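# Push cart through self-closing door into yellow bay

## Task

Get the utility cart through the self-closing door and into the other room, parked in the yellow bay with all four wheels fully inside the tape and none touching it. The case of copy paper must rest in the cart's top tray without overhanging any edge. The door must be closed at the end. One or both robots may be used. The task fails if either robot falls over or is left leaning.

## Robot and tools

Robots: r1 and r2 are identical Hello Robot Stretch 4 units. Each has an omni-wheel base, a lift that slides up a mast, and one arm that reaches straight out with a wrist and a two-finger gripper. Each is about 1.6 m tall, and its base edge lies within 0.23 m of the base origin. A firm press between the two robots fails the task, including one gripper squeezing the other's fingers. Nothing in the state reports robot-to-robot contact, so judge spacing from images, lidar_m and wrist_depth_mm. Objects touching robots do not count. Equal base commands can differ by up to about 3 cm per metre between robots, so a load carried jointly can be strained and tip a robot.

Frames: the base frame has its origin on the floor under the base centre, x forward, y left, z up, in metres. hand_pose is a point between the open fingertips in this frame and may be slightly off. The odometry frame is where the base frame was at scene start. base_odometry counts wheel rotation only, so slip shows as travel. Heading is in rad, left positive, -3.142 to 3.142. If turned_by_wheels and turned_by_imu differ by more than about 0.1 rad over one move, suspect a hit or slip. base_tilt is in degrees, with forward and right positive, and carries a fixed bias of up to about 3 degrees.

move: one action for one or both robots. Arguments are "r1", "r2", "cameras" and "blocking". blocking must be false, or the call is refused; the call returns in about 0.5 s while motion continues. Each robot's object can hold:
- base: a relative offset from the base's current position, never a pose. translate_m is metres forward (+) or back, -2 to 2. strafe_m is metres left (+) or right, -2 to 2. rotate_rad is radians counter-clockwise (+), -3.2 to 3.2. translate_m and strafe_m may be combined into one straight diagonal drive; rotate_rad must go alone.
- joints: absolute targets by name. lift_m is 0 to 1.2 m. arm_m is 0 to 0.55 m extension. wrist_yaw_rad is -1.134 to 4.276, with 0 forward, left positive and 3.14 folded back. wrist_pitch_rad is -1.117 to 4.259, with 0 level and 1.57 pointing down. wrist_roll_rad is -1.117 to 4.259, clockwise positive seen from behind. gripper_m is the fingertip gap, -0.038 to 0.141 m; at -0.02 or below the fingers press together. Out-of-range targets are clipped and noted.
- pace: "slow", "default", "fast" or "max". Base tops are 0.1/0.3/0.4/0.6 m/s and 1/2/3/4 rad/s. A raised lift caps base speed.
- speeds: per-joint top speed instead of pace; not for gripper_m.
- contact_limits: how hard arm_m, lift_m, translate_m, strafe_m or rotate_rad may push before a contact_stop, 0 to 1, default 0.5. Put each next to its own command. When lifting a 1 kg load use at least 0.15 on lift_m, and 0.3 for 2 kg.
- end_of_arm: "enable_torque", sent alone, revives a wrist or gripper motor that has cut out.
A robot left out keeps any running motion. A new move replaces only the targets it names. Unknown keys make the call invalid; other bad values get it refused. After a refusal or an unplanned stop, later move, wait and finished_scene calls in that reply are skipped. Any single motion ends after 14 s (time_out).

wait: seconds 0 to 10, plus cameras. It returns the full state early once a commanded robot comes to rest. Use wait(0) to check the "earlier move" line.
stop: brakes all running motion; it takes cameras only.
zoom_image: camera name and region [x0, y0, x1, y1] in pixels from the top-left, at most 504 by 504, on the newest image.
finished_scene: scene is the current scene number. It is final, and the goal must stay met without the robots.

Cameras: r1_head_camera, r1_head_left_camera, r1_head_right_camera, r1_wrist_camera, and the same four names for r2, or "all". An empty list returns no images.

Results: the "move" line gives each robot's outcome as done or its worst status. Robots listed as "as last shown" were not commanded; their other lines repeat earlier values. Status meanings:
- "off_target": stopped short and may still be pushing.
- "contact_stop": something blocked the motion, which has gone slack.
- "limit_stop_at_own_body": a self-collision stop.
- "limit_stop_at_tilt": a lean above 6 degrees; lift, arm and wheels go slack.
- "torque_fault": a wrist or gripper motor is off; send enable_torque.
on_its_own reports unprompted behaviour such as slack joints. lidar_m gives 12 distances in 30-degree sectors counter-clockwise from straight ahead; sector 4 is left, 7 behind, 10 right. "-" means nothing seen or closer than 0.25 m. wrist_depth_mm is a 7x7 depth grid in mm, 100 to 2000. motor_effort is in percent, with the peak in brackets. servo_current is in mA. A strong grip shows as a rise in the gripper current.

Gripping: command a gap more than 0.015 below the object's width; about 0.06 below resists tugs. Use -0.02 or less to close behind a bar or handle.

Avoid self-collision:
- Keep the gripper off the base when the lift is low (below about 0.2, or 0.45 pointing down).
- Do not tilt up while rolling or yawing right.
- Do not tilt or roll while folded back.

Avoid tipping: do not turn, drive or brake with over 1 kg in hand and arm_m above 0.2, especially at fast paces, and avoid hard high pulls. Do not hit fixed or heavy objects, slam the door, drop things or let them fall far. Loose objects may occasionally be nudged by outside forces.

Each tool is called after "Request:" as name(argument=value, ...) on one line, values as JSON.

## Session

Request:
move(blocking=false)

Scene clock: 0.00 s.
r1.base_odometry: x=+0.000 y=+0.000 heading=+0.000
r1.turned_by_wheels: +0.000
r1.turned_by_imu: +0.000
r1.base_tilt: forward=-1.6 right=+1.3
r1.lidar_m: 1.92 2.25 3.81 1.93 0.97 0.84 0.83 0.93 0.77 0.76 0.93 1.59
r1.base_status: not commanded
r1.joint_positions: lift_m=+0.127 arm_m=+0.000 wrist_yaw_rad=+3.089 wrist_pitch_rad=+0.002 wrist_roll_rad=+0.000 gripper_m=+0.056
r1.joint_status: not commanded
r1.measured_speeds: all 0
r1.motor_effort: lift_m=+20 arm_m=-4 wheel_0=+0 wheel_1=+1 wheel_2=+1
r1.servo_current: wrist_yaw_rad=39 wrist_pitch_rad=46 wrist_roll_rad=65 gripper_m=39
r1.hand_pose: x=-0.1125 y=+0.1024 z=+0.3046 quat_wxyz=(+0.026, -0.001, +0.000, +1.000) (m; r1's base frame)
r1.wrist_depth_mm: 137 138 - - - - - / 113 139 - - - - - / 117 140 224 - - - - / 137 161 - - - - - / - - - - - - - / - - 191 - 187 - - / 842 759 750 788 788 732 768
r2.base_odometry: x=+0.000 y=+0.000 heading=+0.000
r2.turned_by_wheels: +0.000
r2.turned_by_imu: +0.000
r2.base_tilt: forward=-0.6 right=+0.1
r2.lidar_m: 2.02 1.45 1.40 1.49 2.01 2.22 2.34 3.17 1.60 3.62 2.59 2.46
r2.base_status: not commanded
r2.joint_positions: lift_m=+0.295 arm_m=+0.000 wrist_yaw_rad=+3.133 wrist_pitch_rad=+0.002 wrist_roll_rad=+0.000 gripper_m=+0.056
r2.joint_status: not commanded
r2.measured_speeds: all 0
r2.motor_effort: lift_m=+18 arm_m=-4 wheel_0=+0 wheel_1=-1 wheel_2=+0
r2.servo_current: wrist_yaw_rad=46 wrist_pitch_rad=39 wrist_roll_rad=46 gripper_m=59
r2.hand_pose: x=-0.1167 y=+0.0898 z=+0.4727 quat_wxyz=(+0.004, -0.001, +0.000, +1.000) (m; r2's base frame)
r2.wrist_depth_mm: - 140 - - - - - / - 126 150 - - - - / - 130 185 - - - - / 144 143 272 - - - - / 229 - - - - - - / 226 1576 196 1576 190 1618 1464 / 226 1060 1138 - - 1025 1060
pictures: r1_head_camera, r1_head_left_camera, r1_head_right_camera, r1_wrist_camera, r2_head_camera, r2_head_left_camera, r2_head_right_camera, r2_wrist_camera
Images, in order (width x height): r1_head_camera 420x560, r1_head_left_camera 420x672, r1_head_right_camera 420x672, r1_wrist_camera 616x392, r2_head_camera 420x560, r2_head_left_camera 420x672, r2_head_right_camera 420x672, r2_wrist_camera 616x392.

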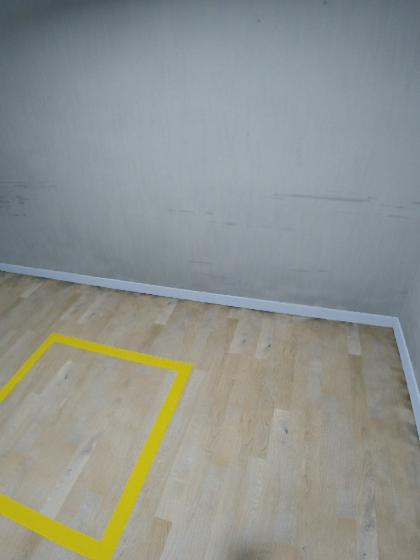

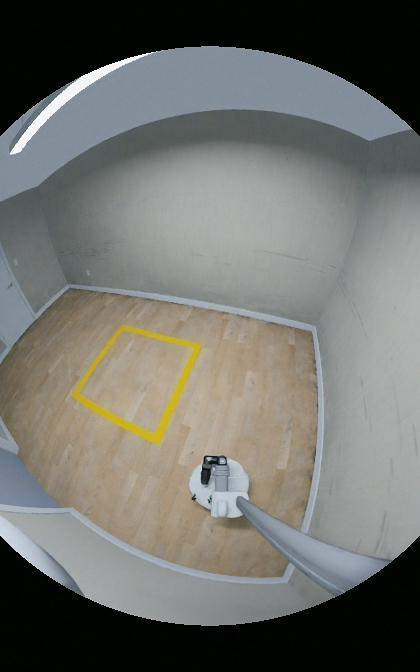

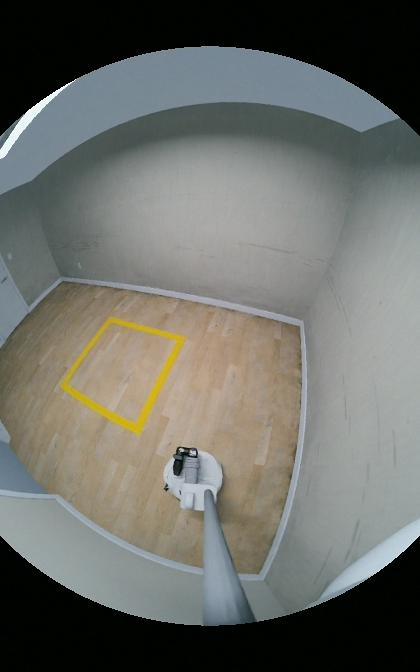

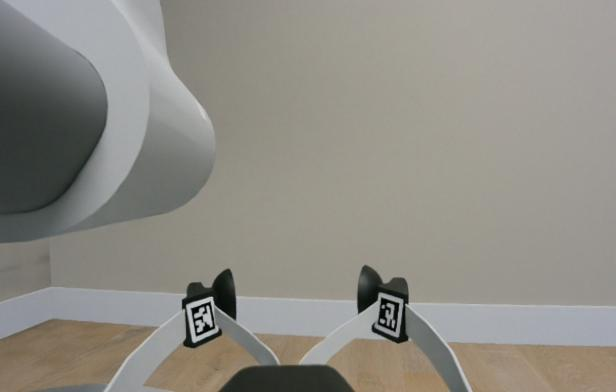

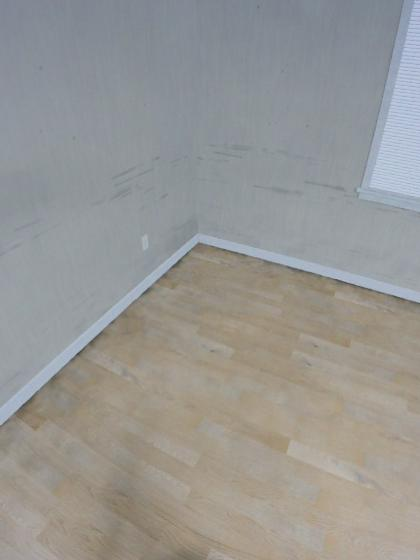

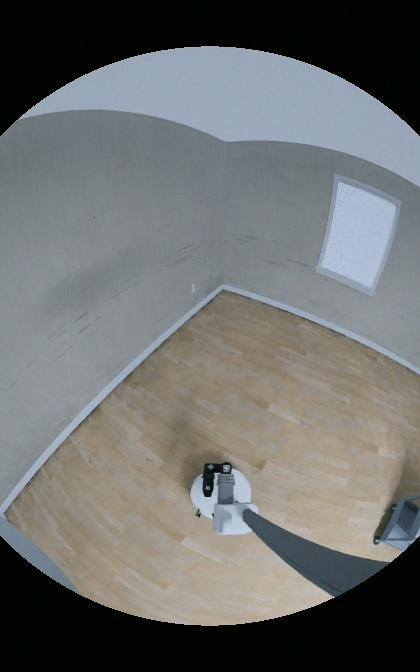

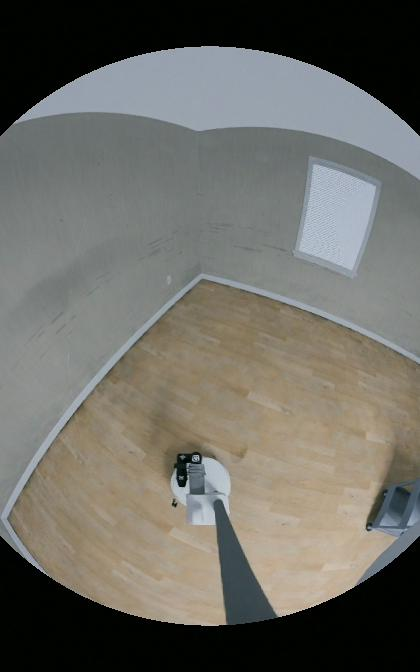

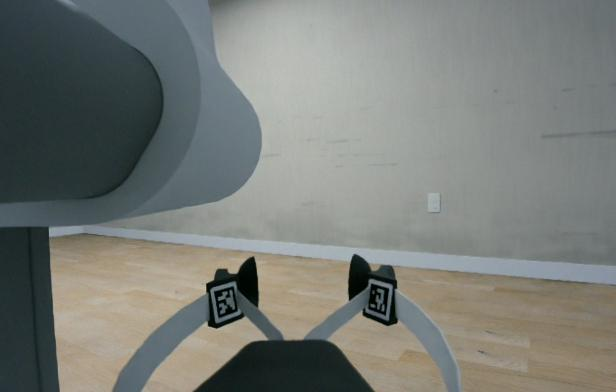

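Request:
move(blocking=false, r1={"base":{"rotate_rad":1.3}}, r2={"base":{"rotate_rad":-1.57}}, cameras=[])

Request:
wait(seconds=2)

Scene clock: 3.33 s.
move: r1 moving; r2 moving
r1.base_odometry: x=+0.000 y=+0.000 heading=+0.252
r1.turned_by_wheels: +0.252
r1.turned_by_imu: +0.252
r1.base_tilt: forward=-1.6 right=+1.2
r1.lidar_m: 1.99 2.67 3.69 1.25 0.89 0.81 0.88 0.82 0.79 0.81 1.08 1.94
r1.base_status: rotate_rad moving
r1.joint_positions: lift_m=+0.127 arm_m=+0.000 wrist_yaw_rad=+3.089 wrist_pitch_rad=+0.002 wrist_roll_rad=+0.000 gripper_m=+0.056
r1.joint_status: not commanded
r1.measured_speeds: translate_m=-0.001 strafe_m=-0.001 rotate_rad=+0.980 lift_m=+0.000 arm_m=+0.000 wrist_yaw_rad=+0.000 wrist_pitch_rad=+0.000 wrist_roll_rad=+0.000
r1.motor_effort: lift_m=+20(20) arm_m=-4(4) wheel_0=-7(9) wheel_1=-7(8) wheel_2=-7(7)
r1.servo_current: wrist_yaw_rad=52(72) wrist_pitch_rad=46(52) wrist_roll_rad=52(59) gripper_m=39(46)
r1.hand_pose: x=-0.1125 y=+0.1024 z=+0.3046 quat_wxyz=(+0.026, -0.001, +0.000, +1.000) (m; r1's base frame)
r1.wrist_depth_mm: 136 138 - - - - - / 113 139 - - - - - / 114 140 225 - - - - / 137 161 - - - - - / - - - - - - - / - 1060 190 - 187 - - / 798 750 759 788 741 699 732
r2.base_odometry: x=+0.000 y=+0.000 heading=-0.252
r2.turned_by_wheels: -0.252
r2.turned_by_imu: -0.244
r2.base_tilt: forward=-0.6 right=+0.1
r2.lidar_m: 2.46 1.63 1.38 1.40 1.68 2.24 2.22 2.65 1.62 1.65 2.91 2.46
r2.base_status: rotate_rad moving
r2.joint_positions: lift_m=+0.295 arm_m=+0.000 wrist_yaw_rad=+3.133 wrist_pitch_rad=+0.002 wrist_roll_rad=+0.000 gripper_m=+0.056
r2.joint_status: not commanded
r2.measured_speeds: translate_m=+0.000 strafe_m=+0.000 rotate_rad=-0.974 lift_m=+0.000 arm_m=+0.000 wrist_yaw_rad=+0.000 wrist_pitch_rad=+0.000 wrist_roll_rad=+0.000
r2.motor_effort: lift_m=+18(18) arm_m=-4(4) wheel_0=+8(12) wheel_1=+10(10) wheel_2=+11(11)
r2.servo_current: wrist_yaw_rad=46(52) wrist_pitch_rad=46(46) wrist_roll_rad=52(59) gripper_m=59(59)
r2.hand_pose: x=-0.1167 y=+0.0898 z=+0.4727 quat_wxyz=(+0.004, -0.001, +0.000, +1.000) (m; r2's base frame)
r2.wrist_depth_mm: - 140 - - - - - / - 127 150 - - - - / - 130 183 - - - - / 144 143 272 - - - - / 229 - - - - - - / 226 1576 196 1537 190 1618 1430 / 226 1060 1138 - - 1060 1060
pictures: none
No camera images: "cameras" was empty.

Scene clock: 4.73 s.
earlier move: r1 done; r2 moving
r1.base_odometry: x=+0.000 y=+0.000 heading=+1.300
r1.turned_by_wheels: +1.048
r1.turned_by_imu: +1.053
r1.base_tilt: forward=-1.6 right=+1.3
r1.lidar_m: 3.81 1.27 0.90 0.84 0.87 0.82 0.76 0.82 1.08 1.92 2.00 2.70
r1.base_status: done
r1.joint_positions: lift_m=+0.127 arm_m=+0.000 wrist_yaw_rad=+3.089 wrist_pitch_rad=+0.002 wrist_roll_rad=+0.000 gripper_m=+0.056
r1.joint_status: not commanded
r1.measured_speeds: all 0
r1.motor_effort: lift_m=+20(20) arm_m=-4(4) wheel_0=-3(10) wheel_1=-1(9) wheel_2=-1(8)
r1.servo_current: wrist_yaw_rad=59(72) wrist_pitch_rad=46(52) wrist_roll_rad=39(65) gripper_m=39(46)
r1.hand_pose: x=-0.1125 y=+0.1024 z=+0.3046 quat_wxyz=(+0.026, -0.001, +0.000, +1.000) (m; r1's base frame)
r1.wrist_depth_mm: 136 138 - - - - - / 113 139 - - - - - / 118 140 229 - - - - / 137 162 - - - - - / - - - - - - - / - - 190 - 187 - - / 788 707 759 143 788 778 809
r2.base_odometry: x=+0.000 y=+0.000 heading=-1.569
r2.turned_by_wheels: -1.318
r2.turned_by_imu: -1.283
r2.base_tilt: forward=-0.7 right=+0.1
r2.lidar_m: 3.54 2.57 2.49 1.99 1.47 1.40 1.48 2.02 2.21 2.36 3.20 1.60
r2.base_status: rotate_rad moving
r2.joint_positions: lift_m=+0.295 arm_m=+0.000 wrist_yaw_rad=+3.133 wrist_pitch_rad=+0.002 wrist_roll_rad=+0.000 gripper_m=+0.056
r2.joint_status: not commanded
r2.measured_speeds: all 0
r2.motor_effort: lift_m=+18(18) arm_m=-4(4) wheel_0=+4(12) wheel_1=+2(12) wheel_2=+2(11)
r2.servo_current: wrist_yaw_rad=46(59) wrist_pitch_rad=46(46) wrist_roll_rad=46(59) gripper_m=52(59)
r2.hand_pose: x=-0.1167 y=+0.0898 z=+0.4727 quat_wxyz=(+0.004, -0.001, +0.000, +1.000) (m; r2's base frame)
r2.wrist_depth_mm: - 141 - - - - - / - 126 142 - - - - / - 129 184 - - - - / 144 144 229 - - - - / 229 - - - - - - / 228 1618 196 1308 190 - - / 226 1060 1160 - - 1025 1042
wait: 1.40 of 2 s (r1 has come to rest)
pictures: r1_head_camera, r1_head_left_camera, r1_head_right_camera, r1_wrist_camera, r2_head_camera, r2_head_left_camera, r2_head_right_camera, r2_wrist_camera
Images, in order (width x height): r1_head_camera 420x560, r1_head_left_camera 420x672, r1_head_right_camera 420x672, r1_wrist_camera 616x392, r2_head_camera 420x560, r2_head_left_camera 420x672, r2_head_right_camera 420x672, r2_wrist_camera 616x392.

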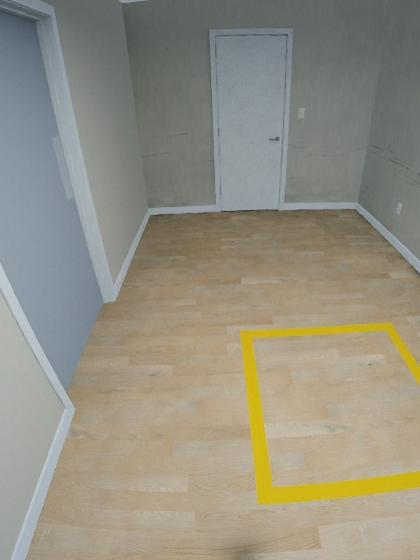

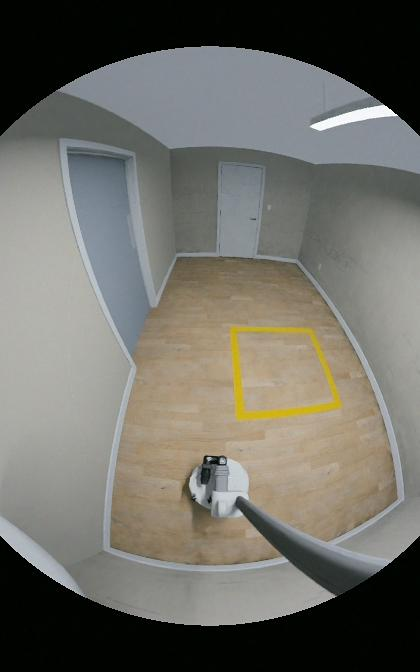

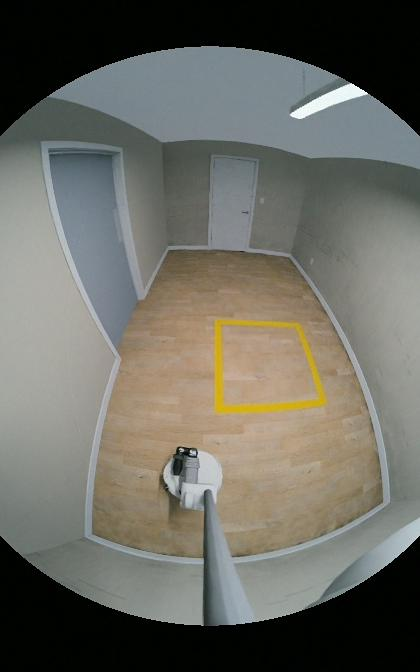

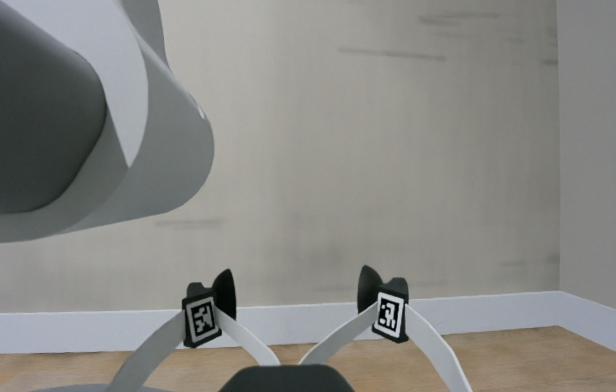

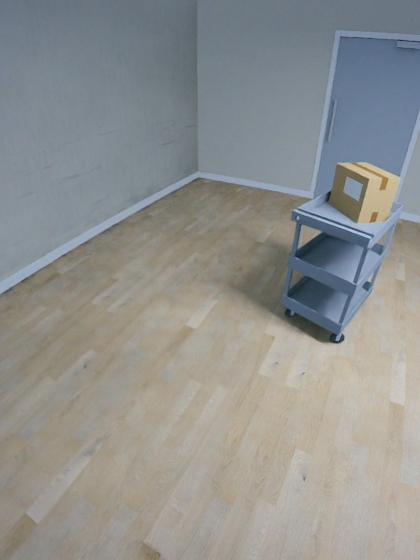

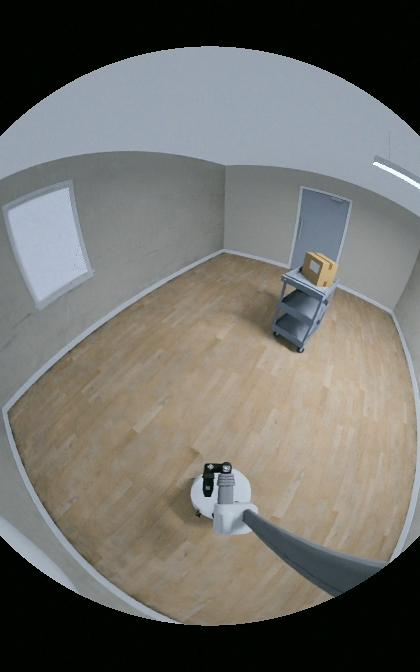

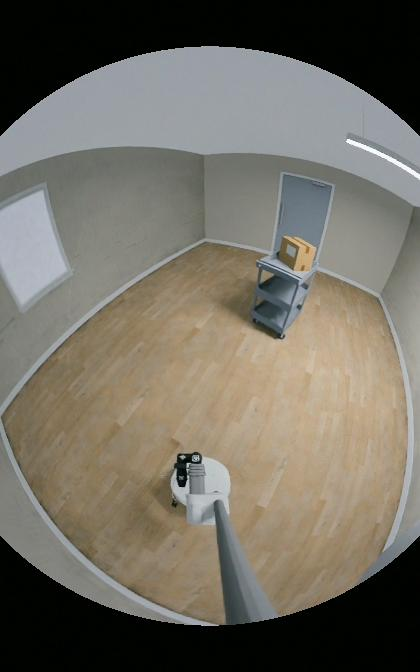

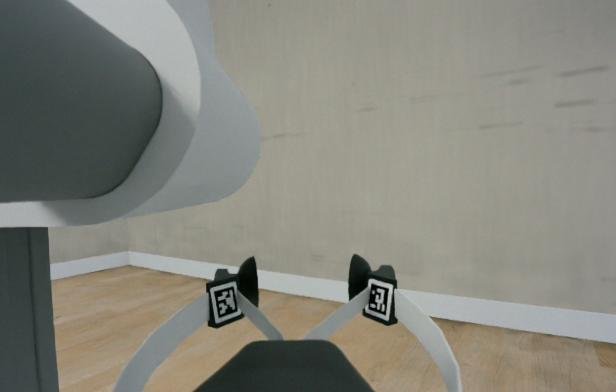

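Request:
zoom_image(camera="r2_head_camera", region=[260, 130, 420, 360])

Request:
zoom_image(camera="r1_head_left_camera", region=[40, 120, 180, 380])

Request:
zoom_image(camera="r2_head_left_camera", region=[250, 170, 380, 360])

Scaled by 2.191 from the camera's 420x560 image, which has a finer 1200x1600 frame.

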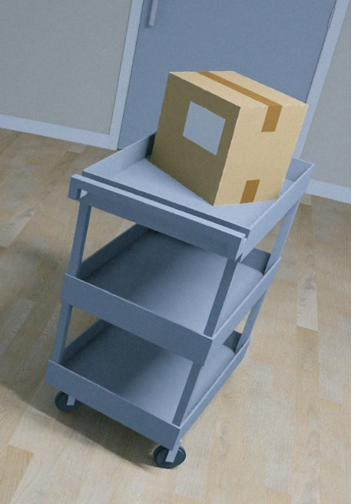

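Scaled by 1.938 from the camera's 420x672 image, which has a finer 600x960 frame.

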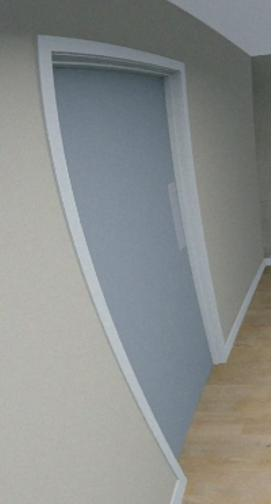

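Scaled by 2.653 from the camera's 420x672 image, which has a finer 600x960 frame.

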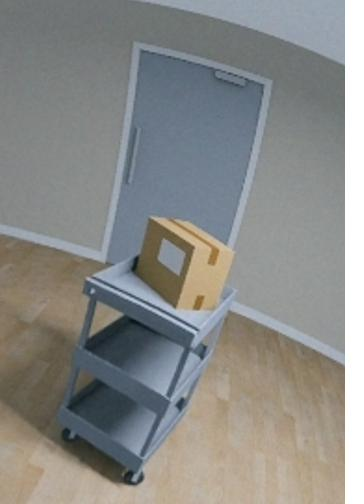

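Request:
move(blocking=false, r1={"base":{"rotate_rad":0.075}}, r2={"base":{"rotate_rad":-0.52}}, cameras=[])

Request:
wait(seconds=1, cameras=[])

Request:
wait(seconds=1, cameras=["r1_head_camera","r2_head_camera"])

Scene clock: 96.60 s.
earlier move: r2 done
move: r1 moving; r2 moving
r1.base_odometry: x=+0.000 y=+0.000 heading=+1.374
r1.turned_by_wheels: +0.075
r1.turned_by_imu: +0.075
r1.base_tilt: forward=-1.6 right=+1.3
r1.lidar_m: 2.88 1.15 0.88 0.82 0.90 0.81 0.76 0.82 1.21 1.92 2.06 2.87
r1.base_status: rotate_rad moving
r1.joint_positions: lift_m=+0.127 arm_m=+0.000 wrist_yaw_rad=+3.089 wrist_pitch_rad=+0.002 wrist_roll_rad=+0.000 gripper_m=+0.056
r1.joint_status: not commanded
r1.measured_speeds: all 0
r1.motor_effort: lift_m=+20(20) arm_m=-4(4) wheel_0=-5(8) wheel_1=-3(7) wheel_2=+0(7)
r1.servo_current: wrist_yaw_rad=46(59) wrist_pitch_rad=39(46) wrist_roll_rad=46(65) gripper_m=46(52)
r1.hand_pose: x=-0.1125 y=+0.1024 z=+0.3046 quat_wxyz=(+0.026, -0.001, +0.000, +1.000) (m; r1's base frame)
r1.wrist_depth_mm: 136 138 - - - - - / 113 139 - - - - - / 118 140 229 - - - - / 137 162 - - - - - / - - - - - - - / - - 190 - 187 - - / 788 699 768 143 750 778 820
r2.base_odometry: x=+0.000 y=+0.000 heading=-1.822
r2.turned_by_wheels: -0.252
r2.turned_by_imu: -0.244
r2.base_tilt: forward=-0.7 right=+0.0
r2.lidar_m: 1.64 2.88 2.46 2.52 1.63 1.41 1.41 1.65 2.24 2.22 2.64 1.62
r2.base_status: rotate_rad moving
r2.joint_positions: lift_m=+0.295 arm_m=+0.000 wrist_yaw_rad=+3.133 wrist_pitch_rad=+0.002 wrist_roll_rad=+0.000 gripper_m=+0.056
r2.joint_status: not commanded
r2.measured_speeds: translate_m=-0.002 strafe_m=-0.001 rotate_rad=-0.979 lift_m=+0.000 arm_m=+0.000 wrist_yaw_rad=+0.000 wrist_pitch_rad=+0.000 wrist_roll_rad=+0.000
r2.motor_effort: lift_m=+18(18) arm_m=-4(4) wheel_0=+8(8) wheel_1=+9(10) wheel_2=+10(10)
r2.servo_current: wrist_yaw_rad=52(52) wrist_pitch_rad=39(46) wrist_roll_rad=39(52) gripper_m=52(52)
r2.hand_pose: x=-0.1167 y=+0.0898 z=+0.4727 quat_wxyz=(+0.004, -0.001, +0.000, +1.000) (m; r2's base frame)
r2.wrist_depth_mm: - 141 - - - - - / - 127 142 - - - - / - 129 185 - - - - / 144 143 206 - - - - / 229 - - - - - - / 228 1618 195 1336 190 - - / 226 1060 1160 - - 1060 1078
pictures: none
No camera images: "cameras" was empty.

Scene clock: 96.77 s.
earlier move: r1 done; r2 moving
r1.base_odometry: x=+0.000 y=+0.000 heading=+1.374
r1.turned_by_wheels: +0.000
r1.turned_by_imu: +0.000
r1.base_tilt: forward=-1.6 right=+1.3
r1.lidar_m: 2.84 1.18 0.86 0.82 0.91 0.78 0.76 0.82 1.22 1.92 2.06 2.86
r1.base_status: done
r1.joint_positions: lift_m=+0.127 arm_m=+0.000 wrist_yaw_rad=+3.089 wrist_pitch_rad=+0.002 wrist_roll_rad=+0.000 gripper_m=+0.056
r1.joint_status: not commanded
r1.measured_speeds: all 0
r1.motor_effort: lift_m=+20(20) arm_m=-4(4) wheel_0=-3(8) wheel_1=-1(7) wheel_2=-1(7)
r1.servo_current: wrist_yaw_rad=33(59) wrist_pitch_rad=39(46) wrist_roll_rad=59(65) gripper_m=33(52)
r1.hand_pose: x=-0.1125 y=+0.1024 z=+0.3046 quat_wxyz=(+0.026, -0.001, +0.000, +1.000) (m; r1's base frame)
r1.wrist_depth_mm: 136 139 - - - - - / 113 139 - - - - - / 118 140 229 - - - - / 137 161 - - - - - / - - - - - - - / - - 190 - 188 - - / 788 707 750 143 741 778 820
r2.base_odometry: x=+0.000 y=+0.000 heading=-1.967
r2.turned_by_wheels: -0.145
r2.turned_by_imu: -0.141
r2.base_tilt: forward=-0.7 right=+0.1
r2.lidar_m: 1.61 3.15 2.52 2.49 1.81 1.43 1.41 1.54 2.28 2.22 2.44 3.74
r2.base_status: rotate_rad moving
r2.joint_positions: lift_m=+0.295 arm_m=+0.000 wrist_yaw_rad=+3.133 wrist_pitch_rad=+0.002 wrist_roll_rad=+0.000 gripper_m=+0.056
r2.joint_status: not commanded
r2.measured_speeds: translate_m=-0.002 strafe_m=-0.001 rotate_rad=-0.737 lift_m=+0.000 arm_m=+0.000 wrist_yaw_rad=+0.000 wrist_pitch_rad=+0.000 wrist_roll_rad=+0.000
r2.motor_effort: lift_m=+18(18) arm_m=-4(4) wheel_0=+5(8) wheel_1=+3(10) wheel_2=+4(10)
r2.servo_current: wrist_yaw_rad=39(52) wrist_pitch_rad=33(46) wrist_roll_rad=52(52) gripper_m=52(52)
r2.hand_pose: x=-0.1167 y=+0.0898 z=+0.4727 quat_wxyz=(+0.004, -0.001, +0.000, +1.000) (m; r2's base frame)
r2.wrist_depth_mm: - 141 - - - - - / - 126 142 - - - - / - 129 185 - - - - / 144 143 207 - - - - / 220 - - - - - - / 227 1430 193 171 190 - 1336 / 227 1060 1160 - - 1042 1042
wait: 0.17 of 1 s (r1 has come to rest)
pictures: none
No camera images: "cameras" was empty.

Scene clock: 97.40 s.
earlier move: r2 done
r1.base_odometry: x=+0.000 y=+0.000 heading=+1.374
r1.turned_by_wheels: +0.000
r1.turned_by_imu: +0.000
r1.base_tilt: forward=-1.6 right=+1.3
r1.lidar_m: 2.87 1.15 0.86 0.83 0.89 0.80 0.77 0.84 1.21 1.91 2.05 2.91
r1.base_status: done
r1.joint_positions: lift_m=+0.127 arm_m=+0.000 wrist_yaw_rad=+3.089 wrist_pitch_rad=+0.002 wrist_roll_rad=+0.000 gripper_m=+0.056
r1.joint_status: not commanded
r1.measured_speeds: all 0
r1.motor_effort: lift_m=+20(20) arm_m=-4(4) wheel_0=-3(8) wheel_1=-1(7) wheel_2=-1(7)
r1.servo_current: wrist_yaw_rad=65(72) wrist_pitch_rad=46(46) wrist_roll_rad=33(65) gripper_m=39(52)
r1.hand_pose: x=-0.1125 y=+0.1024 z=+0.3046 quat_wxyz=(+0.026, -0.001, +0.000, +1.000) (m; r1's base frame)
r1.wrist_depth_mm: 137 139 - - - - - / 113 139 - - - - - / 118 140 229 - - - - / 137 162 - - - - - / - - - - - - - / - - 190 - 187 - - / 788 699 759 143 750 778 809
r2.base_odometry: x=+0.000 y=+0.000 heading=-2.089
r2.turned_by_wheels: -0.122
r2.turned_by_imu: -0.119
r2.base_tilt: forward=-0.7 right=+0.1
r2.lidar_m: 1.62 3.54 2.56 2.48 1.98 1.48 1.42 1.47 2.07 2.21 2.33 3.21
r2.base_status: done
r2.joint_positions: lift_m=+0.295 arm_m=+0.000 wrist_yaw_rad=+3.133 wrist_pitch_rad=+0.002 wrist_roll_rad=+0.000 gripper_m=+0.056
r2.joint_status: not commanded
r2.measured_speeds: all 0
r2.motor_effort: lift_m=+18(18) arm_m=-4(4) wheel_0=+3(8) wheel_1=+2(10) wheel_2=+4(10)
r2.servo_current: wrist_yaw_rad=46(52) wrist_pitch_rad=39(46) wrist_roll_rad=46(59) gripper_m=46(52)
r2.hand_pose: x=-0.1167 y=+0.0898 z=+0.4727 quat_wxyz=(+0.004, -0.001, +0.000, +1.000) (m; r2's base frame)
r2.wrist_depth_mm: - 141 - - - - - / - 126 141 - - - - / - 130 184 - - - - / 144 143 207 - - - - / 220 - - - - - - / 220 1464 191 171 190 1366 1366 / 226 1078 1118 - - 1025 1060
wait: 0.63 of 1 s (r2 has come to rest)
pictures: r1_head_camera, r2_head_camera
Images, in order (width x height): r1_head_camera 420x560, r2_head_camera 420x560.

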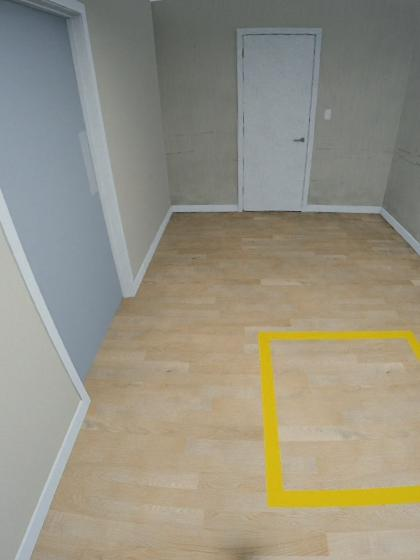

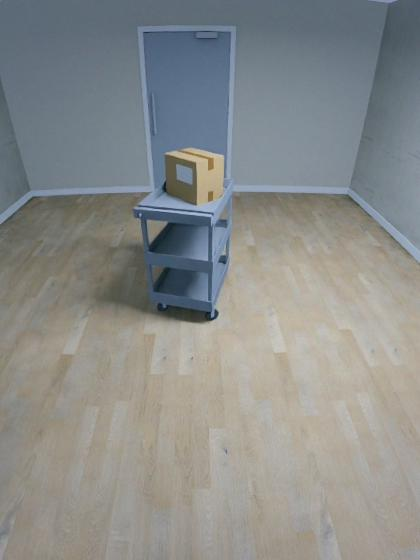

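Request:
move(blocking=false, r1={"base":{"translate_m":0.6}}, r2={"base":{"translate_m":1.7,"strafe_m":-0.75},"joints":{"lift_m":0.6},"pace":"fast"}, cameras=[])

Request:
wait(seconds=4, cameras=[])

Request:
wait(seconds=4, cameras=["r1_head_camera","r2_head_camera","r1_head_left_camera","r2_head_left_camera"])

Scene clock: 115.00 s.
move: r1 moving; r2 moving
r1.base_odometry: x=+0.006 y=+0.031 heading=+1.374
r1.turned_by_wheels: +0.000
r1.turned_by_imu: +0.000
r1.base_tilt: forward=-1.6 right=+1.3
r1.lidar_m: 2.85 1.14 0.86 0.83 0.91 0.81 0.80 0.86 1.26 1.93 2.04 2.90
r1.base_status: translate_m moving
r1.joint_positions: lift_m=+0.127 arm_m=+0.000 wrist_yaw_rad=+3.089 wrist_pitch_rad=+0.002 wrist_roll_rad=+0.000 gripper_m=+0.056
r1.joint_status: not commanded
r1.measured_speeds: translate_m=+0.122 strafe_m=+0.000 rotate_rad=+0.001 lift_m=+0.000 arm_m=+0.000 wrist_yaw_rad=+0.000 wrist_pitch_rad=+0.000 wrist_roll_rad=+0.000
r1.motor_effort: lift_m=+20(20) arm_m=-4(4) wheel_0=+5(7) wheel_1=+4(7) wheel_2=-9(9)
r1.servo_current: wrist_yaw_rad=46(65) wrist_pitch_rad=33(46) wrist_roll_rad=59(65) gripper_m=39(46)
r1.hand_pose: x=-0.1125 y=+0.1024 z=+0.3046 quat_wxyz=(+0.026, -0.001, +0.000, +1.000) (m; r1's base frame)
r1.wrist_depth_mm: 136 138 - - - - - / 112 139 - - - - - / 114 139 226 - - - - / 137 163 - - - - - / - - - - - - - / - - 190 - 188 - - / 788 759 750 809 788 778 809
r2.base_odometry: x=-0.044 y=-0.033 heading=-2.089
r2.turned_by_wheels: +0.000
r2.turned_by_imu: +0.001
r2.base_tilt: forward=-0.7 right=+0.0
r2.lidar_m: 1.57 3.57 2.60 2.53 2.05 1.53 1.45 1.54 2.11 2.20 2.29 3.19
r2.base_status: translate_m moving; strafe_m moving
r2.joint_positions: lift_m=+0.358 arm_m=+0.000 wrist_yaw_rad=+3.133 wrist_pitch_rad=+0.002 wrist_roll_rad=+0.000 gripper_m=+0.056
r2.joint_status: lift_m moving
r2.measured_speeds: translate_m=+0.194 strafe_m=-0.087 rotate_rad=-0.001 lift_m=+0.243 arm_m=+0.000 wrist_yaw_rad=+0.000 wrist_pitch_rad=+0.000 wrist_roll_rad=+0.000
r2.motor_effort: lift_m=+23(25) arm_m=-4(4) wheel_0=+12(14) wheel_1=+5(5) wheel_2=-14(16)
r2.servo_current: wrist_yaw_rad=39(59) wrist_pitch_rad=33(46) wrist_roll_rad=52(59) gripper_m=46(52)
r2.hand_pose: x=-0.1167 y=+0.0898 z=+0.5357 quat_wxyz=(+0.004, -0.001, +0.000, +1.000) (m; r2's base frame)
r2.wrist_depth_mm: - 140 - - - - - / - 126 141 - - - - / - 129 192 - - - - / 144 143 215 - - - - / 220 - - - - - - / 220 1499 191 171 190 1499 1499 / 238 1205 1255 - - 1160 1182
pictures: none
No camera images: "cameras" was empty.

Scene clock: 118.00 s.
earlier move: r1 done; r2 moving
r1.base_odometry: x=+0.117 y=+0.588 heading=+1.374
r1.turned_by_wheels: +0.000
r1.turned_by_imu: +0.000
r1.base_tilt: forward=-1.6 right=+1.3
r1.lidar_m: 2.78 1.23 0.85 0.80 0.87 1.26 1.37 1.45 2.04 1.95 2.07 2.93
r1.base_status: done
r1.joint_positions: lift_m=+0.127 arm_m=+0.000 wrist_yaw_rad=+3.089 wrist_pitch_rad=+0.002 wrist_roll_rad=+0.000 gripper_m=+0.056
r1.joint_status: not commanded
r1.measured_speeds: all 0
r1.motor_effort: lift_m=+20(20) arm_m=-4(4) wheel_0=+1(9) wheel_1=+1(7) wheel_2=+1(10)
r1.servo_current: wrist_yaw_rad=46(72) wrist_pitch_rad=39(52) wrist_roll_rad=46(72) gripper_m=39(46)
r1.hand_pose: x=-0.1125 y=+0.1024 z=+0.3046 quat_wxyz=(+0.026, -0.001, +0.000, +1.000) (m; r1's base frame)
r1.wrist_depth_mm: 136 138 - - - - - / 113 139 - - - - - / 117 139 229 - - - - / 137 162 - - - - - / - - - - - - - / 1205 1205 192 1182 187 1138 1025 / 854 759 741 798 788 768 820
r2.base_odometry: x=-0.979 y=-0.725 heading=-2.088
r2.turned_by_wheels: +0.000
r2.turned_by_imu: +0.002
r2.base_tilt: forward=-0.7 right=+0.1
r2.lidar_m: 1.02 0.63 0.79 3.00 3.12 2.64 2.52 2.45 1.82 1.77 1.84 2.60
r2.base_status: translate_m moving; strafe_m moving
r2.joint_positions: lift_m=+0.600 arm_m=+0.000 wrist_yaw_rad=+3.133 wrist_pitch_rad=+0.002 wrist_roll_rad=+0.000 gripper_m=+0.056
r2.joint_status: all done
r2.measured_speeds: translate_m=+0.366 strafe_m=-0.161 rotate_rad=-0.002 lift_m=+0.000 arm_m=+0.000 wrist_yaw_rad=+0.000 wrist_pitch_rad=+0.000 wrist_roll_rad=+0.000
r2.motor_effort: lift_m=+21(26) arm_m=-4(4) wheel_0=+5(15) wheel_1=+4(7) wheel_2=-9(16)
r2.servo_current: wrist_yaw_rad=52(59) wrist_pitch_rad=46(46) wrist_roll_rad=39(65) gripper_m=52(59)
r2.hand_pose: x=-0.1167 y=+0.0898 z=+0.7775 quat_wxyz=(+0.004, -0.001, +0.000, +1.000) (m; r2's base frame)
r2.wrist_depth_mm: - 140 - - - - - / - 125 147 - - - - / - 129 190 - - - - / 144 144 264 - - - - / 227 - - - - - - / 226 - 196 - 191 - - / 224 1708 1808 - - 1661 1661
wait: 3.00 of 4 s (r1 has come to rest)
pictures: none
No camera images: "cameras" was empty.

Scene clock: 120.37 s.
earlier move: r2 done
r1.base_odometry: x=+0.117 y=+0.588 heading=+1.374
r1.turned_by_wheels: +0.000
r1.turned_by_imu: +0.000
r1.base_tilt: forward=-1.6 right=+1.3
r1.lidar_m: 2.77 1.24 0.84 0.82 0.86 1.24 1.38 1.48 2.03 1.97 2.06 2.91
r1.base_status: done
r1.joint_positions: lift_m=+0.127 arm_m=+0.000 wrist_yaw_rad=+3.089 wrist_pitch_rad=+0.002 wrist_roll_rad=+0.000 gripper_m=+0.056
r1.joint_status: not commanded
r1.measured_speeds: all 0
r1.motor_effort: lift_m=+20(20) arm_m=-4(4) wheel_0=+1(9) wheel_1=+1(7) wheel_2=+1(10)
r1.servo_current: wrist_yaw_rad=52(72) wrist_pitch_rad=39(52) wrist_roll_rad=46(72) gripper_m=39(52)
r1.hand_pose: x=-0.1125 y=+0.1024 z=+0.3046 quat_wxyz=(+0.026, -0.001, +0.000, +1.000) (m; r1's base frame)
r1.wrist_depth_mm: 136 138 - - - - - / 113 139 - - - - - / 118 140 229 - - - - / 137 161 - - - - - / - - - - - - - / 1182 1182 191 1182 187 1160 1025 / 842 750 750 788 788 778 809
r2.base_odometry: x=-1.493 y=-1.106 heading=-2.088
r2.turned_by_wheels: +0.000
r2.turned_by_imu: +0.001
r2.base_tilt: forward=-0.7 right=+0.1
r2.lidar_m: 2.69 0.68 0.56 0.57 3.36 3.24 3.14 2.10 1.58 1.50 1.59 2.20
r2.base_status: done
r2.joint_positions: lift_m=+0.600 arm_m=+0.000 wrist_yaw_rad=+3.133 wrist_pitch_rad=+0.002 wrist_roll_rad=+0.000 gripper_m=+0.056
r2.joint_status: all done
r2.measured_speeds: all 0
r2.motor_effort: lift_m=+21(26) arm_m=-4(4) wheel_0=+1(15) wheel_1=+3(7) wheel_2=-2(16)
r2.servo_current: wrist_yaw_rad=33(59) wrist_pitch_rad=33(52) wrist_roll_rad=46(65) gripper_m=46(59)
r2.hand_pose: x=-0.1167 y=+0.0898 z=+0.7775 quat_wxyz=(+0.004, -0.001, +0.000, +1.000) (m; r2's base frame)
r2.wrist_depth_mm: - 140 - - - - - / - 125 149 - - - - / - 129 192 - - - - / 144 144 270 - - - - / 229 - - - - - - / 226 - 196 - 192 - - / 236 1708 1808 - - 1708 1661
wait: 2.37 of 4 s (r2 has come to rest)
pictures: r1_head_camera, r1_head_left_camera, r2_head_camera, r2_head_left_camera
Images, in order (width x height): r1_head_camera 420x560, r1_head_left_camera 420x672, r2_head_camera 420x560, r2_head_left_camera 420x672.

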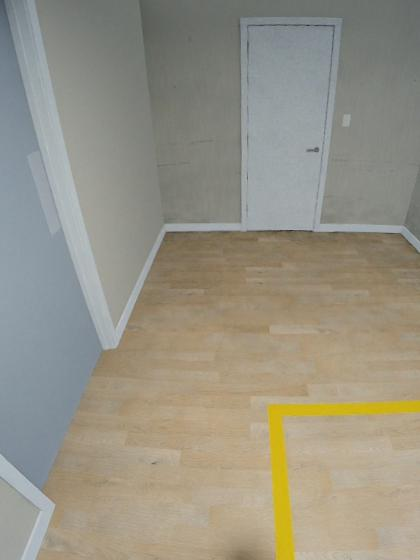

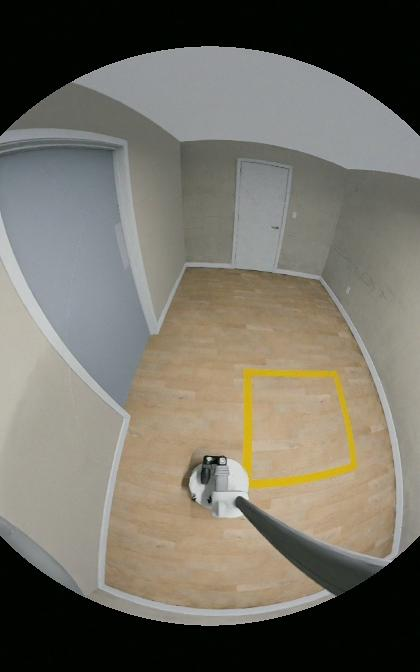

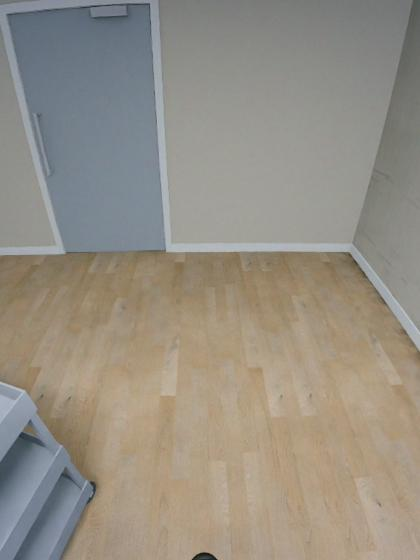

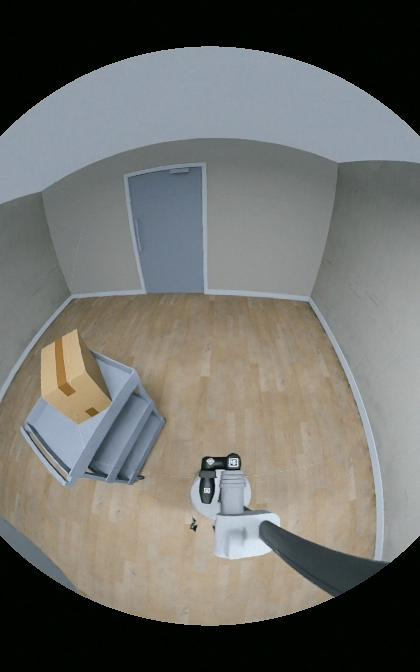

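Request:
move(blocking=false, r1={"base":{"translate_m":1.05},"joints":{"lift_m":0.5}}, r2={"base":{"translate_m":1.15},"joints":{"lift_m":0.75},"pace":"fast"}, cameras=[])

Request:
wait(seconds=4, cameras=[])

Request:
wait(seconds=2, cameras=[])

Request:
move(blocking=false, r1={"base":{"rotate_rad":1.57}}, r2={"base":{"rotate_rad":0.5},"joints":{"wrist_yaw_rad":0,"gripper_m":0.1}}, cameras=[])

Request:
wait(seconds=1.5, cameras=[])

Request:
wait(seconds=1.5, cameras=["r1_head_camera","r2_head_camera","r2_wrist_camera"])

Scene clock: 149.20 s.
move: r1 moving; r2 moving
r1.base_odometry: x=+0.123 y=+0.619 heading=+1.375
r1.turned_by_wheels: +0.000
r1.turned_by_imu: +0.000
r1.base_tilt: forward=-1.6 right=+1.2
r1.lidar_m: 2.79 1.25 0.86 0.81 0.87 1.25 1.39 1.49 2.04 1.95 2.04 2.93
r1.base_status: translate_m moving
r1.joint_positions: lift_m=+0.164 arm_m=+0.000 wrist_yaw_rad=+3.089 wrist_pitch_rad=+0.002 wrist_roll_rad=+0.000 gripper_m=+0.056
r1.joint_status: lift_m moving
r1.measured_speeds: translate_m=+0.123 strafe_m=+0.000 rotate_rad=+0.001 lift_m=+0.146 arm_m=+0.000 wrist_yaw_rad=+0.000 wrist_pitch_rad=+0.000 wrist_roll_rad=+0.000
r1.motor_effort: lift_m=+28(29) arm_m=-4(4) wheel_0=+5(9) wheel_1=+5(7) wheel_2=-9(9)
r1.servo_current: wrist_yaw_rad=39(59) wrist_pitch_rad=39(46) wrist_roll_rad=39(65) gripper_m=39(39)
r1.hand_pose: x=-0.1125 y=+0.1024 z=+0.3421 quat_wxyz=(+0.026, -0.001, +0.000, +1.000) (m; r1's base frame)
r1.wrist_depth_mm: 136 138 - - - - - / 112 139 - - - - - / 116 139 220 - - - - / 137 159 - - - - - / - - - - - - - / 1281 1281 190 1308 187 1255 - / 917 820 831 878 878 842 842
r2.base_odometry: x=-1.518 y=-1.150 heading=-2.088
r2.turned_by_wheels: +0.000
r2.turned_by_imu: +0.001
r2.base_tilt: forward=-0.7 right=+0.1
r2.lidar_m: 2.64 0.67 0.58 0.59 3.36 3.27 3.20 2.14 1.58 1.50 1.59 2.21
r2.base_status: translate_m moving
r2.joint_positions: lift_m=+0.663 arm_m=+0.000 wrist_yaw_rad=+3.133 wrist_pitch_rad=+0.002 wrist_roll_rad=+0.000 gripper_m=+0.056
r2.joint_status: lift_m moving
r2.measured_speeds: translate_m=+0.196 strafe_m=+0.002 rotate_rad=+0.002 lift_m=+0.243 arm_m=+0.000 wrist_yaw_rad=+0.000 wrist_pitch_rad=+0.000 wrist_roll_rad=+0.000
r2.motor_effort: lift_m=+25(25) arm_m=-4(4) wheel_0=+10(10) wheel_1=+8(9) wheel_2=-16(16)
r2.servo_current: wrist_yaw_rad=52(65) wrist_pitch_rad=33(46) wrist_roll_rad=52(52) gripper_m=46(52)
r2.hand_pose: x=-0.1167 y=+0.0898 z=+0.8407 quat_wxyz=(+0.004, -0.001, +0.000, +1.000) (m; r2's base frame)
r2.wrist_depth_mm: - 140 - - - - - / - 123 145 - - - - / - 128 187 - - - - / 144 143 293 - - - - / 227 - - - - - - / 217 - 196 - 191 - - / 223 1756 1921 - - 1921 1756
pictures: none
No camera images: "cameras" was empty.

Scene clock: 152.87 s.
earlier move: r1 moving; r2 done
r1.base_odometry: x=+0.315 y=+1.584 heading=+1.375
r1.turned_by_wheels: +0.000
r1.turned_by_imu: +0.000
r1.base_tilt: forward=-1.6 right=+1.3
r1.lidar_m: 2.32 1.08 0.87 0.84 0.90 1.17 2.36 2.55 2.06 2.01 2.11 2.38
r1.base_status: translate_m moving
r1.joint_positions: lift_m=+0.499 arm_m=+0.000 wrist_yaw_rad=+3.089 wrist_pitch_rad=+0.002 wrist_roll_rad=+0.000 gripper_m=+0.056
r1.joint_status: all done
r1.measured_speeds: translate_m=+0.137 strafe_m=+0.001 rotate_rad=-0.005 lift_m=+0.000 arm_m=+0.000 wrist_yaw_rad=+0.000 wrist_pitch_rad=+0.000 wrist_roll_rad=+0.000
r1.motor_effort: lift_m=+25(29) arm_m=-4(4) wheel_0=+2(10) wheel_1=+3(7) wheel_2=-1(10)
r1.servo_current: wrist_yaw_rad=52(65) wrist_pitch_rad=46(52) wrist_roll_rad=59(78) gripper_m=39(52)
r1.hand_pose: x=-0.1125 y=+0.1024 z=+0.6771 quat_wxyz=(+0.026, -0.001, +0.000, +1.000) (m; r1's base frame)
r1.wrist_depth_mm: 136 138 - - - - - / 113 139 - - - - - / 117 139 272 - - - - / 137 162 - - - - - / - - - - - - - / - - 193 - 187 - - / 1661 1537 1537 153 1618 - -
r2.base_odometry: x=-2.062 y=-2.105 heading=-2.088
r2.turned_by_wheels: +0.000
r2.turned_by_imu: +0.002
r2.base_tilt: forward=-0.7 right=+0.0
r2.lidar_m: 1.53 1.63 2.25 3.21 0.79 0.75 - 2.15 1.62 1.53 1.60 1.61
r2.base_status: done
r2.joint_positions: lift_m=+0.750 arm_m=+0.000 wrist_yaw_rad=+3.133 wrist_pitch_rad=+0.002 wrist_roll_rad=+0.000 gripper_m=+0.056
r2.joint_status: all done
r2.measured_speeds: all 0
r2.motor_effort: lift_m=+21(25) arm_m=-4(4) wheel_0=+3(12) wheel_1=+1(11) wheel_2=-2(17)
r2.servo_current: wrist_yaw_rad=46(65) wrist_pitch_rad=39(46) wrist_roll_rad=46(59) gripper_m=46(59)
r2.hand_pose: x=-0.1167 y=+0.0898 z=+0.9275 quat_wxyz=(+0.004, -0.001, +0.000, +1.000) (m; r2's base frame)
r2.wrist_depth_mm: - 140 - - - - - / - 127 151 - - - - / - 130 185 - - - 820 / 144 144 263 - - - 768 / 229 - - - - - 778 / 227 - 196 - 190 - - / 225 - - - - 1921 -
wait: 3.67 of 4 s (r2 has come to rest)
pictures: none
No camera images: "cameras" was empty.

Scene clock: 153.70 s.
earlier move: r1 done
r1.base_odometry: x=+0.322 y=+1.618 heading=+1.375
r1.turned_by_wheels: +0.000
r1.turned_by_imu: +0.000
r1.base_tilt: forward=-1.6 right=+1.2
r1.lidar_m: 2.27 1.08 0.87 0.85 0.90 1.15 2.39 2.59 2.08 2.01 2.13 2.34
r1.base_status: done
r1.joint_positions: lift_m=+0.499 arm_m=+0.000 wrist_yaw_rad=+3.089 wrist_pitch_rad=+0.002 wrist_roll_rad=+0.000 gripper_m=+0.056
r1.joint_status: all done
r1.measured_speeds: all 0
r1.motor_effort: lift_m=+25(29) arm_m=-4(4) wheel_0=+1(10) wheel_1=+2(7) wheel_2=+0(10)
r1.servo_current: wrist_yaw_rad=52(65) wrist_pitch_rad=39(52) wrist_roll_rad=33(78) gripper_m=46(52)
r1.hand_pose: x=-0.1125 y=+0.1024 z=+0.6771 quat_wxyz=(+0.026, -0.001, +0.000, +1.000) (m; r1's base frame)
r1.wrist_depth_mm: 136 138 - - - - - / 113 139 - - - - - / 118 140 272 - - - - / 137 162 - - - - - / - - - - - - - / - - 194 - 187 - - / 1708 1499 1499 153 1618 - -
r2.base_odometry: x=-2.062 y=-2.105 heading=-2.088
r2.turned_by_wheels: +0.000
r2.turned_by_imu: +0.000
r2.base_tilt: forward=-0.7 right=+0.1
r2.lidar_m: 1.54 1.61 2.28 3.21 0.79 0.74 - 2.19 1.62 1.53 1.62 1.58
r2.base_status: done
r2.joint_positions: lift_m=+0.750 arm_m=+0.000 wrist_yaw_rad=+3.133 wrist_pitch_rad=+0.002 wrist_roll_rad=+0.000 gripper_m=+0.056
r2.joint_status: all done
r2.measured_speeds: all 0
r2.motor_effort: lift_m=+21(25) arm_m=-4(4) wheel_0=+3(12) wheel_1=+1(11) wheel_2=-2(17)
r2.servo_current: wrist_yaw_rad=39(65) wrist_pitch_rad=39(46) wrist_roll_rad=52(59) gripper_m=52(59)
r2.hand_pose: x=-0.1167 y=+0.0898 z=+0.9275 quat_wxyz=(+0.004, -0.001, +0.000, +1.000) (m; r2's base frame)
r2.wrist_depth_mm: - 140 - - - - - / - 126 151 - - - - / - 130 184 - - - 809 / 144 143 264 - - - 768 / 230 - - - - - 778 / 227 - 196 - 190 - - / 226 - - - - 1808 -
wait: 0.83 of 2 s (r1 has come to rest)
pictures: none
No camera images: "cameras" was empty.

Scene clock: 154.20 s.
move: r1 moving; r2 moving
r1.base_odometry: x=+0.322 y=+1.618 heading=+1.626
r1.turned_by_wheels: +0.252
r1.turned_by_imu: +0.252
r1.base_tilt: forward=-1.6 right=+1.2
r1.lidar_m: 1.49 0.88 0.84 0.84 0.96 1.70 2.41 2.31 2.03 2.01 2.42 2.26
r1.base_status: rotate_rad moving
r1.joint_positions: lift_m=+0.499 arm_m=+0.000 wrist_yaw_rad=+3.089 wrist_pitch_rad=+0.002 wrist_roll_rad=+0.000 gripper_m=+0.056
r1.joint_status: not commanded
r1.measured_speeds: translate_m=+0.000 strafe_m=+0.000 rotate_rad=+0.971 lift_m=+0.000 arm_m=+0.000 wrist_yaw_rad=+0.000 wrist_pitch_rad=+0.000 wrist_roll_rad=+0.000
r1.motor_effort: lift_m=+25(25) arm_m=-4(4) wheel_0=-7(10) wheel_1=-7(8) wheel_2=-8(8)
r1.servo_current: wrist_yaw_rad=33(65) wrist_pitch_rad=33(46) wrist_roll_rad=46(59) gripper_m=46(46)
r1.hand_pose: x=-0.1125 y=+0.1024 z=+0.6771 quat_wxyz=(+0.026, -0.001, +0.000, +1.000) (m; r1's base frame)
r1.wrist_depth_mm: 136 138 - - - - - / 113 139 - - - - - / 118 139 273 - - - - / 137 162 - - - - - / - - - - - - - / - - 194 - 187 - - / 1708 1537 1464 153 1618 1499 1430
r2.base_odometry: x=-2.062 y=-2.105 heading=-1.837
r2.turned_by_wheels: +0.251
r2.turned_by_imu: +0.244
r2.base_tilt: forward=-0.7 right=+0.1
r2.lidar_m: 1.55 1.81 3.18 0.97 0.73 1.20 3.17 1.79 1.54 1.53 1.78 1.53
r2.base_status: rotate_rad moving
r2.joint_positions: lift_m=+0.750 arm_m=+0.000 wrist_yaw_rad=+2.568 wrist_pitch_rad=+0.002 wrist_roll_rad=+0.000 gripper_m=+0.075
r2.joint_status: wrist_yaw_rad moving; gripper_m moving
r2.measured_speeds: translate_m=+0.000 strafe_m=+0.000 rotate_rad=+0.974 lift_m=+0.000 arm_m=+0.000 wrist_yaw_rad=-1.746 wrist_pitch_rad=+0.000 wrist_roll_rad=+0.000
r2.motor_effort: lift_m=+21(21) arm_m=-4(4) wheel_0=-10(11) wheel_1=-10(10) wheel_2=-11(11)
r2.servo_current: wrist_yaw_rad=78(163) wrist_pitch_rad=39(39) wrist_roll_rad=39(59) gripper_m=91(111)
r2.hand_pose: x=-0.0240 y=+0.2298 z=+0.9275 quat_wxyz=(+0.283, -0.001, +0.000, +0.959) (m; r2's base frame)
r2.wrist_depth_mm: - - - - - - - / - - - - - - - / 283 - - - - - - / - - - - 946 831 - / - - - - 904 - - / - - 191 - 188 - - / - - - - - - 1983
pictures: none
No camera images: "cameras" was empty.

Scene clock: 155.70 s.
earlier move: r1 moving; r2 moving
r1.base_odometry: x=+0.322 y=+1.618 heading=+2.944
r1.turned_by_wheels: +1.318
r1.turned_by_imu: +1.325
r1.base_tilt: forward=-1.6 right=+1.3
r1.lidar_m: 0.84 0.91 1.17 2.43 2.52 2.07 1.99 2.13 2.39 2.28 1.05 0.87
r1.base_status: rotate_rad moving
r1.joint_positions: lift_m=+0.500 arm_m=+0.000 wrist_yaw_rad=+3.089 wrist_pitch_rad=+0.002 wrist_roll_rad=+0.000 gripper_m=+0.056
r1.joint_status: not commanded
r1.measured_speeds: all 0
r1.motor_effort: lift_m=+24(25) arm_m=-4(4) wheel_0=-3(10) wheel_1=+1(9) wheel_2=-1(8)
r1.servo_current: wrist_yaw_rad=33(72) wrist_pitch_rad=39(46) wrist_roll_rad=65(65) gripper_m=46(46)
r1.hand_pose: x=-0.1125 y=+0.1024 z=+0.6771 quat_wxyz=(+0.026, -0.001, +0.000, +1.000) (m; r1's base frame)
r1.wrist_depth_mm: 136 138 - - - - - / 113 139 - - - - - / 118 140 271 - - - - / 137 162 - - - - - / - - - - - - - / - - 194 - 187 - - / 1756 1537 1537 153 1576 1576 1661
r2.base_odometry: x=-2.062 y=-2.105 heading=-1.589
r2.turned_by_wheels: +0.248
r2.turned_by_imu: +0.242
r2.base_tilt: forward=-0.7 right=+0.0
r2.lidar_m: 1.62 2.19 3.21 0.79 0.73 4.27 2.23 1.62 1.53 1.61 1.61 1.53
r2.base_status: done
r2.joint_positions: lift_m=+0.750 arm_m=+0.000 wrist_yaw_rad=+0.016 wrist_pitch_rad=+0.002 wrist_roll_rad=+0.000 gripper_m=+0.100
r2.joint_status: wrist_yaw_rad moving; the others done
r2.measured_speeds: translate_m=+0.000 strafe_m=+0.000 rotate_rad=+0.000 lift_m=+0.000 arm_m=+0.000 wrist_yaw_rad=-0.640 wrist_pitch_rad=+0.000 wrist_roll_rad=+0.000
r2.motor_effort: lift_m=+21(21) arm_m=-4(4) wheel_0=-3(11) wheel_1=-1(10) wheel_2=-3(11)
r2.servo_current: wrist_yaw_rad=46(163) wrist_pitch_rad=39(52) wrist_roll_rad=39(59) gripper_m=52(111)
r2.hand_pose: x=+0.4607 y=-0.0829 z=+0.9275 quat_wxyz=(+1.000, +0.000, +0.001, +0.008) (m; r2's base frame)
r2.wrist_depth_mm: - - 1756 - - - - / - - 1808 - - - - / - - - - - - - / - - - - - - - / - - - - - - - / - - 189 - 186 - - / - 1921 1863 - - - -
wait: 1.50 s; no rest
pictures: none
No camera images: "cameras" was empty.

Scene clock: 155.77 s.
earlier move: r1 done; r2 moving
r1.base_odometry: x=+0.322 y=+1.618 heading=+2.944
r1.turned_by_wheels: +0.000
r1.turned_by_imu: +0.000
r1.base_tilt: forward=-1.6 right=+1.2
r1.lidar_m: 0.84 0.88 1.17 2.40 2.55 2.08 1.99 2.13 2.36 2.31 1.07 0.87
r1.base_status: done
r1.joint_positions: lift_m=+0.500 arm_m=+0.000 wrist_yaw_rad=+3.089 wrist_pitch_rad=+0.002 wrist_roll_rad=+0.000 gripper_m=+0.056
r1.joint_status: not commanded
r1.measured_speeds: all 0
r1.motor_effort: lift_m=+25(25) arm_m=-4(4) wheel_0=-2(10) wheel_1=+0(9) wheel_2=-1(8)
r1.servo_current: wrist_yaw_rad=59(72) wrist_pitch_rad=46(46) wrist_roll_rad=59(65) gripper_m=39(46)
r1.hand_pose: x=-0.1125 y=+0.1024 z=+0.6771 quat_wxyz=(+0.026, -0.001, +0.000, +1.000) (m; r1's base frame)
r1.wrist_depth_mm: 136 139 - - - - - / 113 139 - - - - - / 118 140 272 - - - - / 137 162 - - - - - / - - - - - - - / - - 193 - 188 - - / 1708 1537 1537 153 1618 1499 1661
r2.base_odometry: x=-2.062 y=-2.105 heading=-1.589
r2.turned_by_wheels: +0.000
r2.turned_by_imu: +0.000
r2.base_tilt: forward=-0.6 right=+0.1
r2.lidar_m: 1.60 2.20 3.21 0.80 0.74 4.28 2.23 1.59 1.54 1.60 1.62 1.52
r2.base_status: done
r2.joint_positions: lift_m=+0.750 arm_m=+0.000 wrist_yaw_rad=+0.005 wrist_pitch_rad=+0.002 wrist_roll_rad=+0.000 gripper_m=+0.100
r2.joint_status: wrist_yaw_rad moving; the others done
r2.measured_speeds: translate_m=+0.000 strafe_m=+0.000 rotate_rad=+0.000 lift_m=+0.000 arm_m=+0.000 wrist_yaw_rad=-0.087 wrist_pitch_rad=+0.000 wrist_roll_rad=+0.000
r2.motor_effort: lift_m=+21(21) arm_m=-4(4) wheel_0=-4(11) wheel_1=-1(10) wheel_2=-3(11)
r2.servo_current: wrist_yaw_rad=33(163) wrist_pitch_rad=33(52) wrist_roll_rad=39(59) gripper_m=46(111)
r2.hand_pose: x=+0.4597 y=-0.0861 z=+0.9275 quat_wxyz=(+1.000, +0.000, +0.001, +0.002) (m; r2's base frame)
r2.wrist_depth_mm: - - 1756 - - - - / - - - - - - - / - - - - - - - / - - - - - - - / - - - - - - - / - - 189 - 185 - - / - 1921 1863 - - - -
wait: 0.07 of 1.5 s (r1 has come to rest)
pictures: r1_head_camera, r2_head_camera, r2_wrist_camera
Images, in order (width x height): r1_head_camera 420x560, r2_head_camera 420x560, r2_wrist_camera 616x392.

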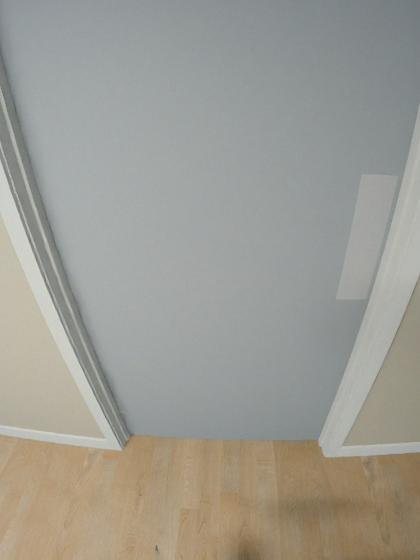

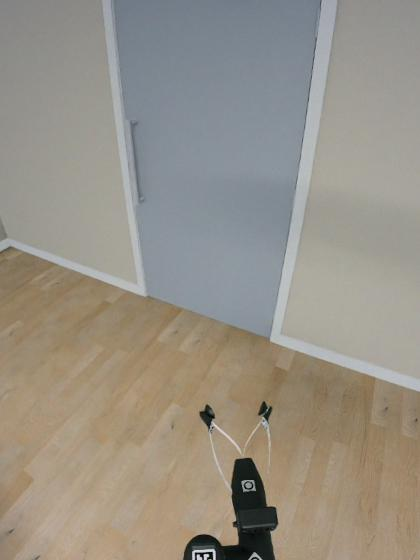

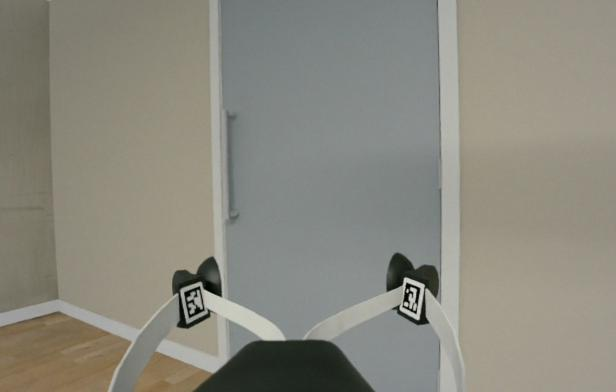

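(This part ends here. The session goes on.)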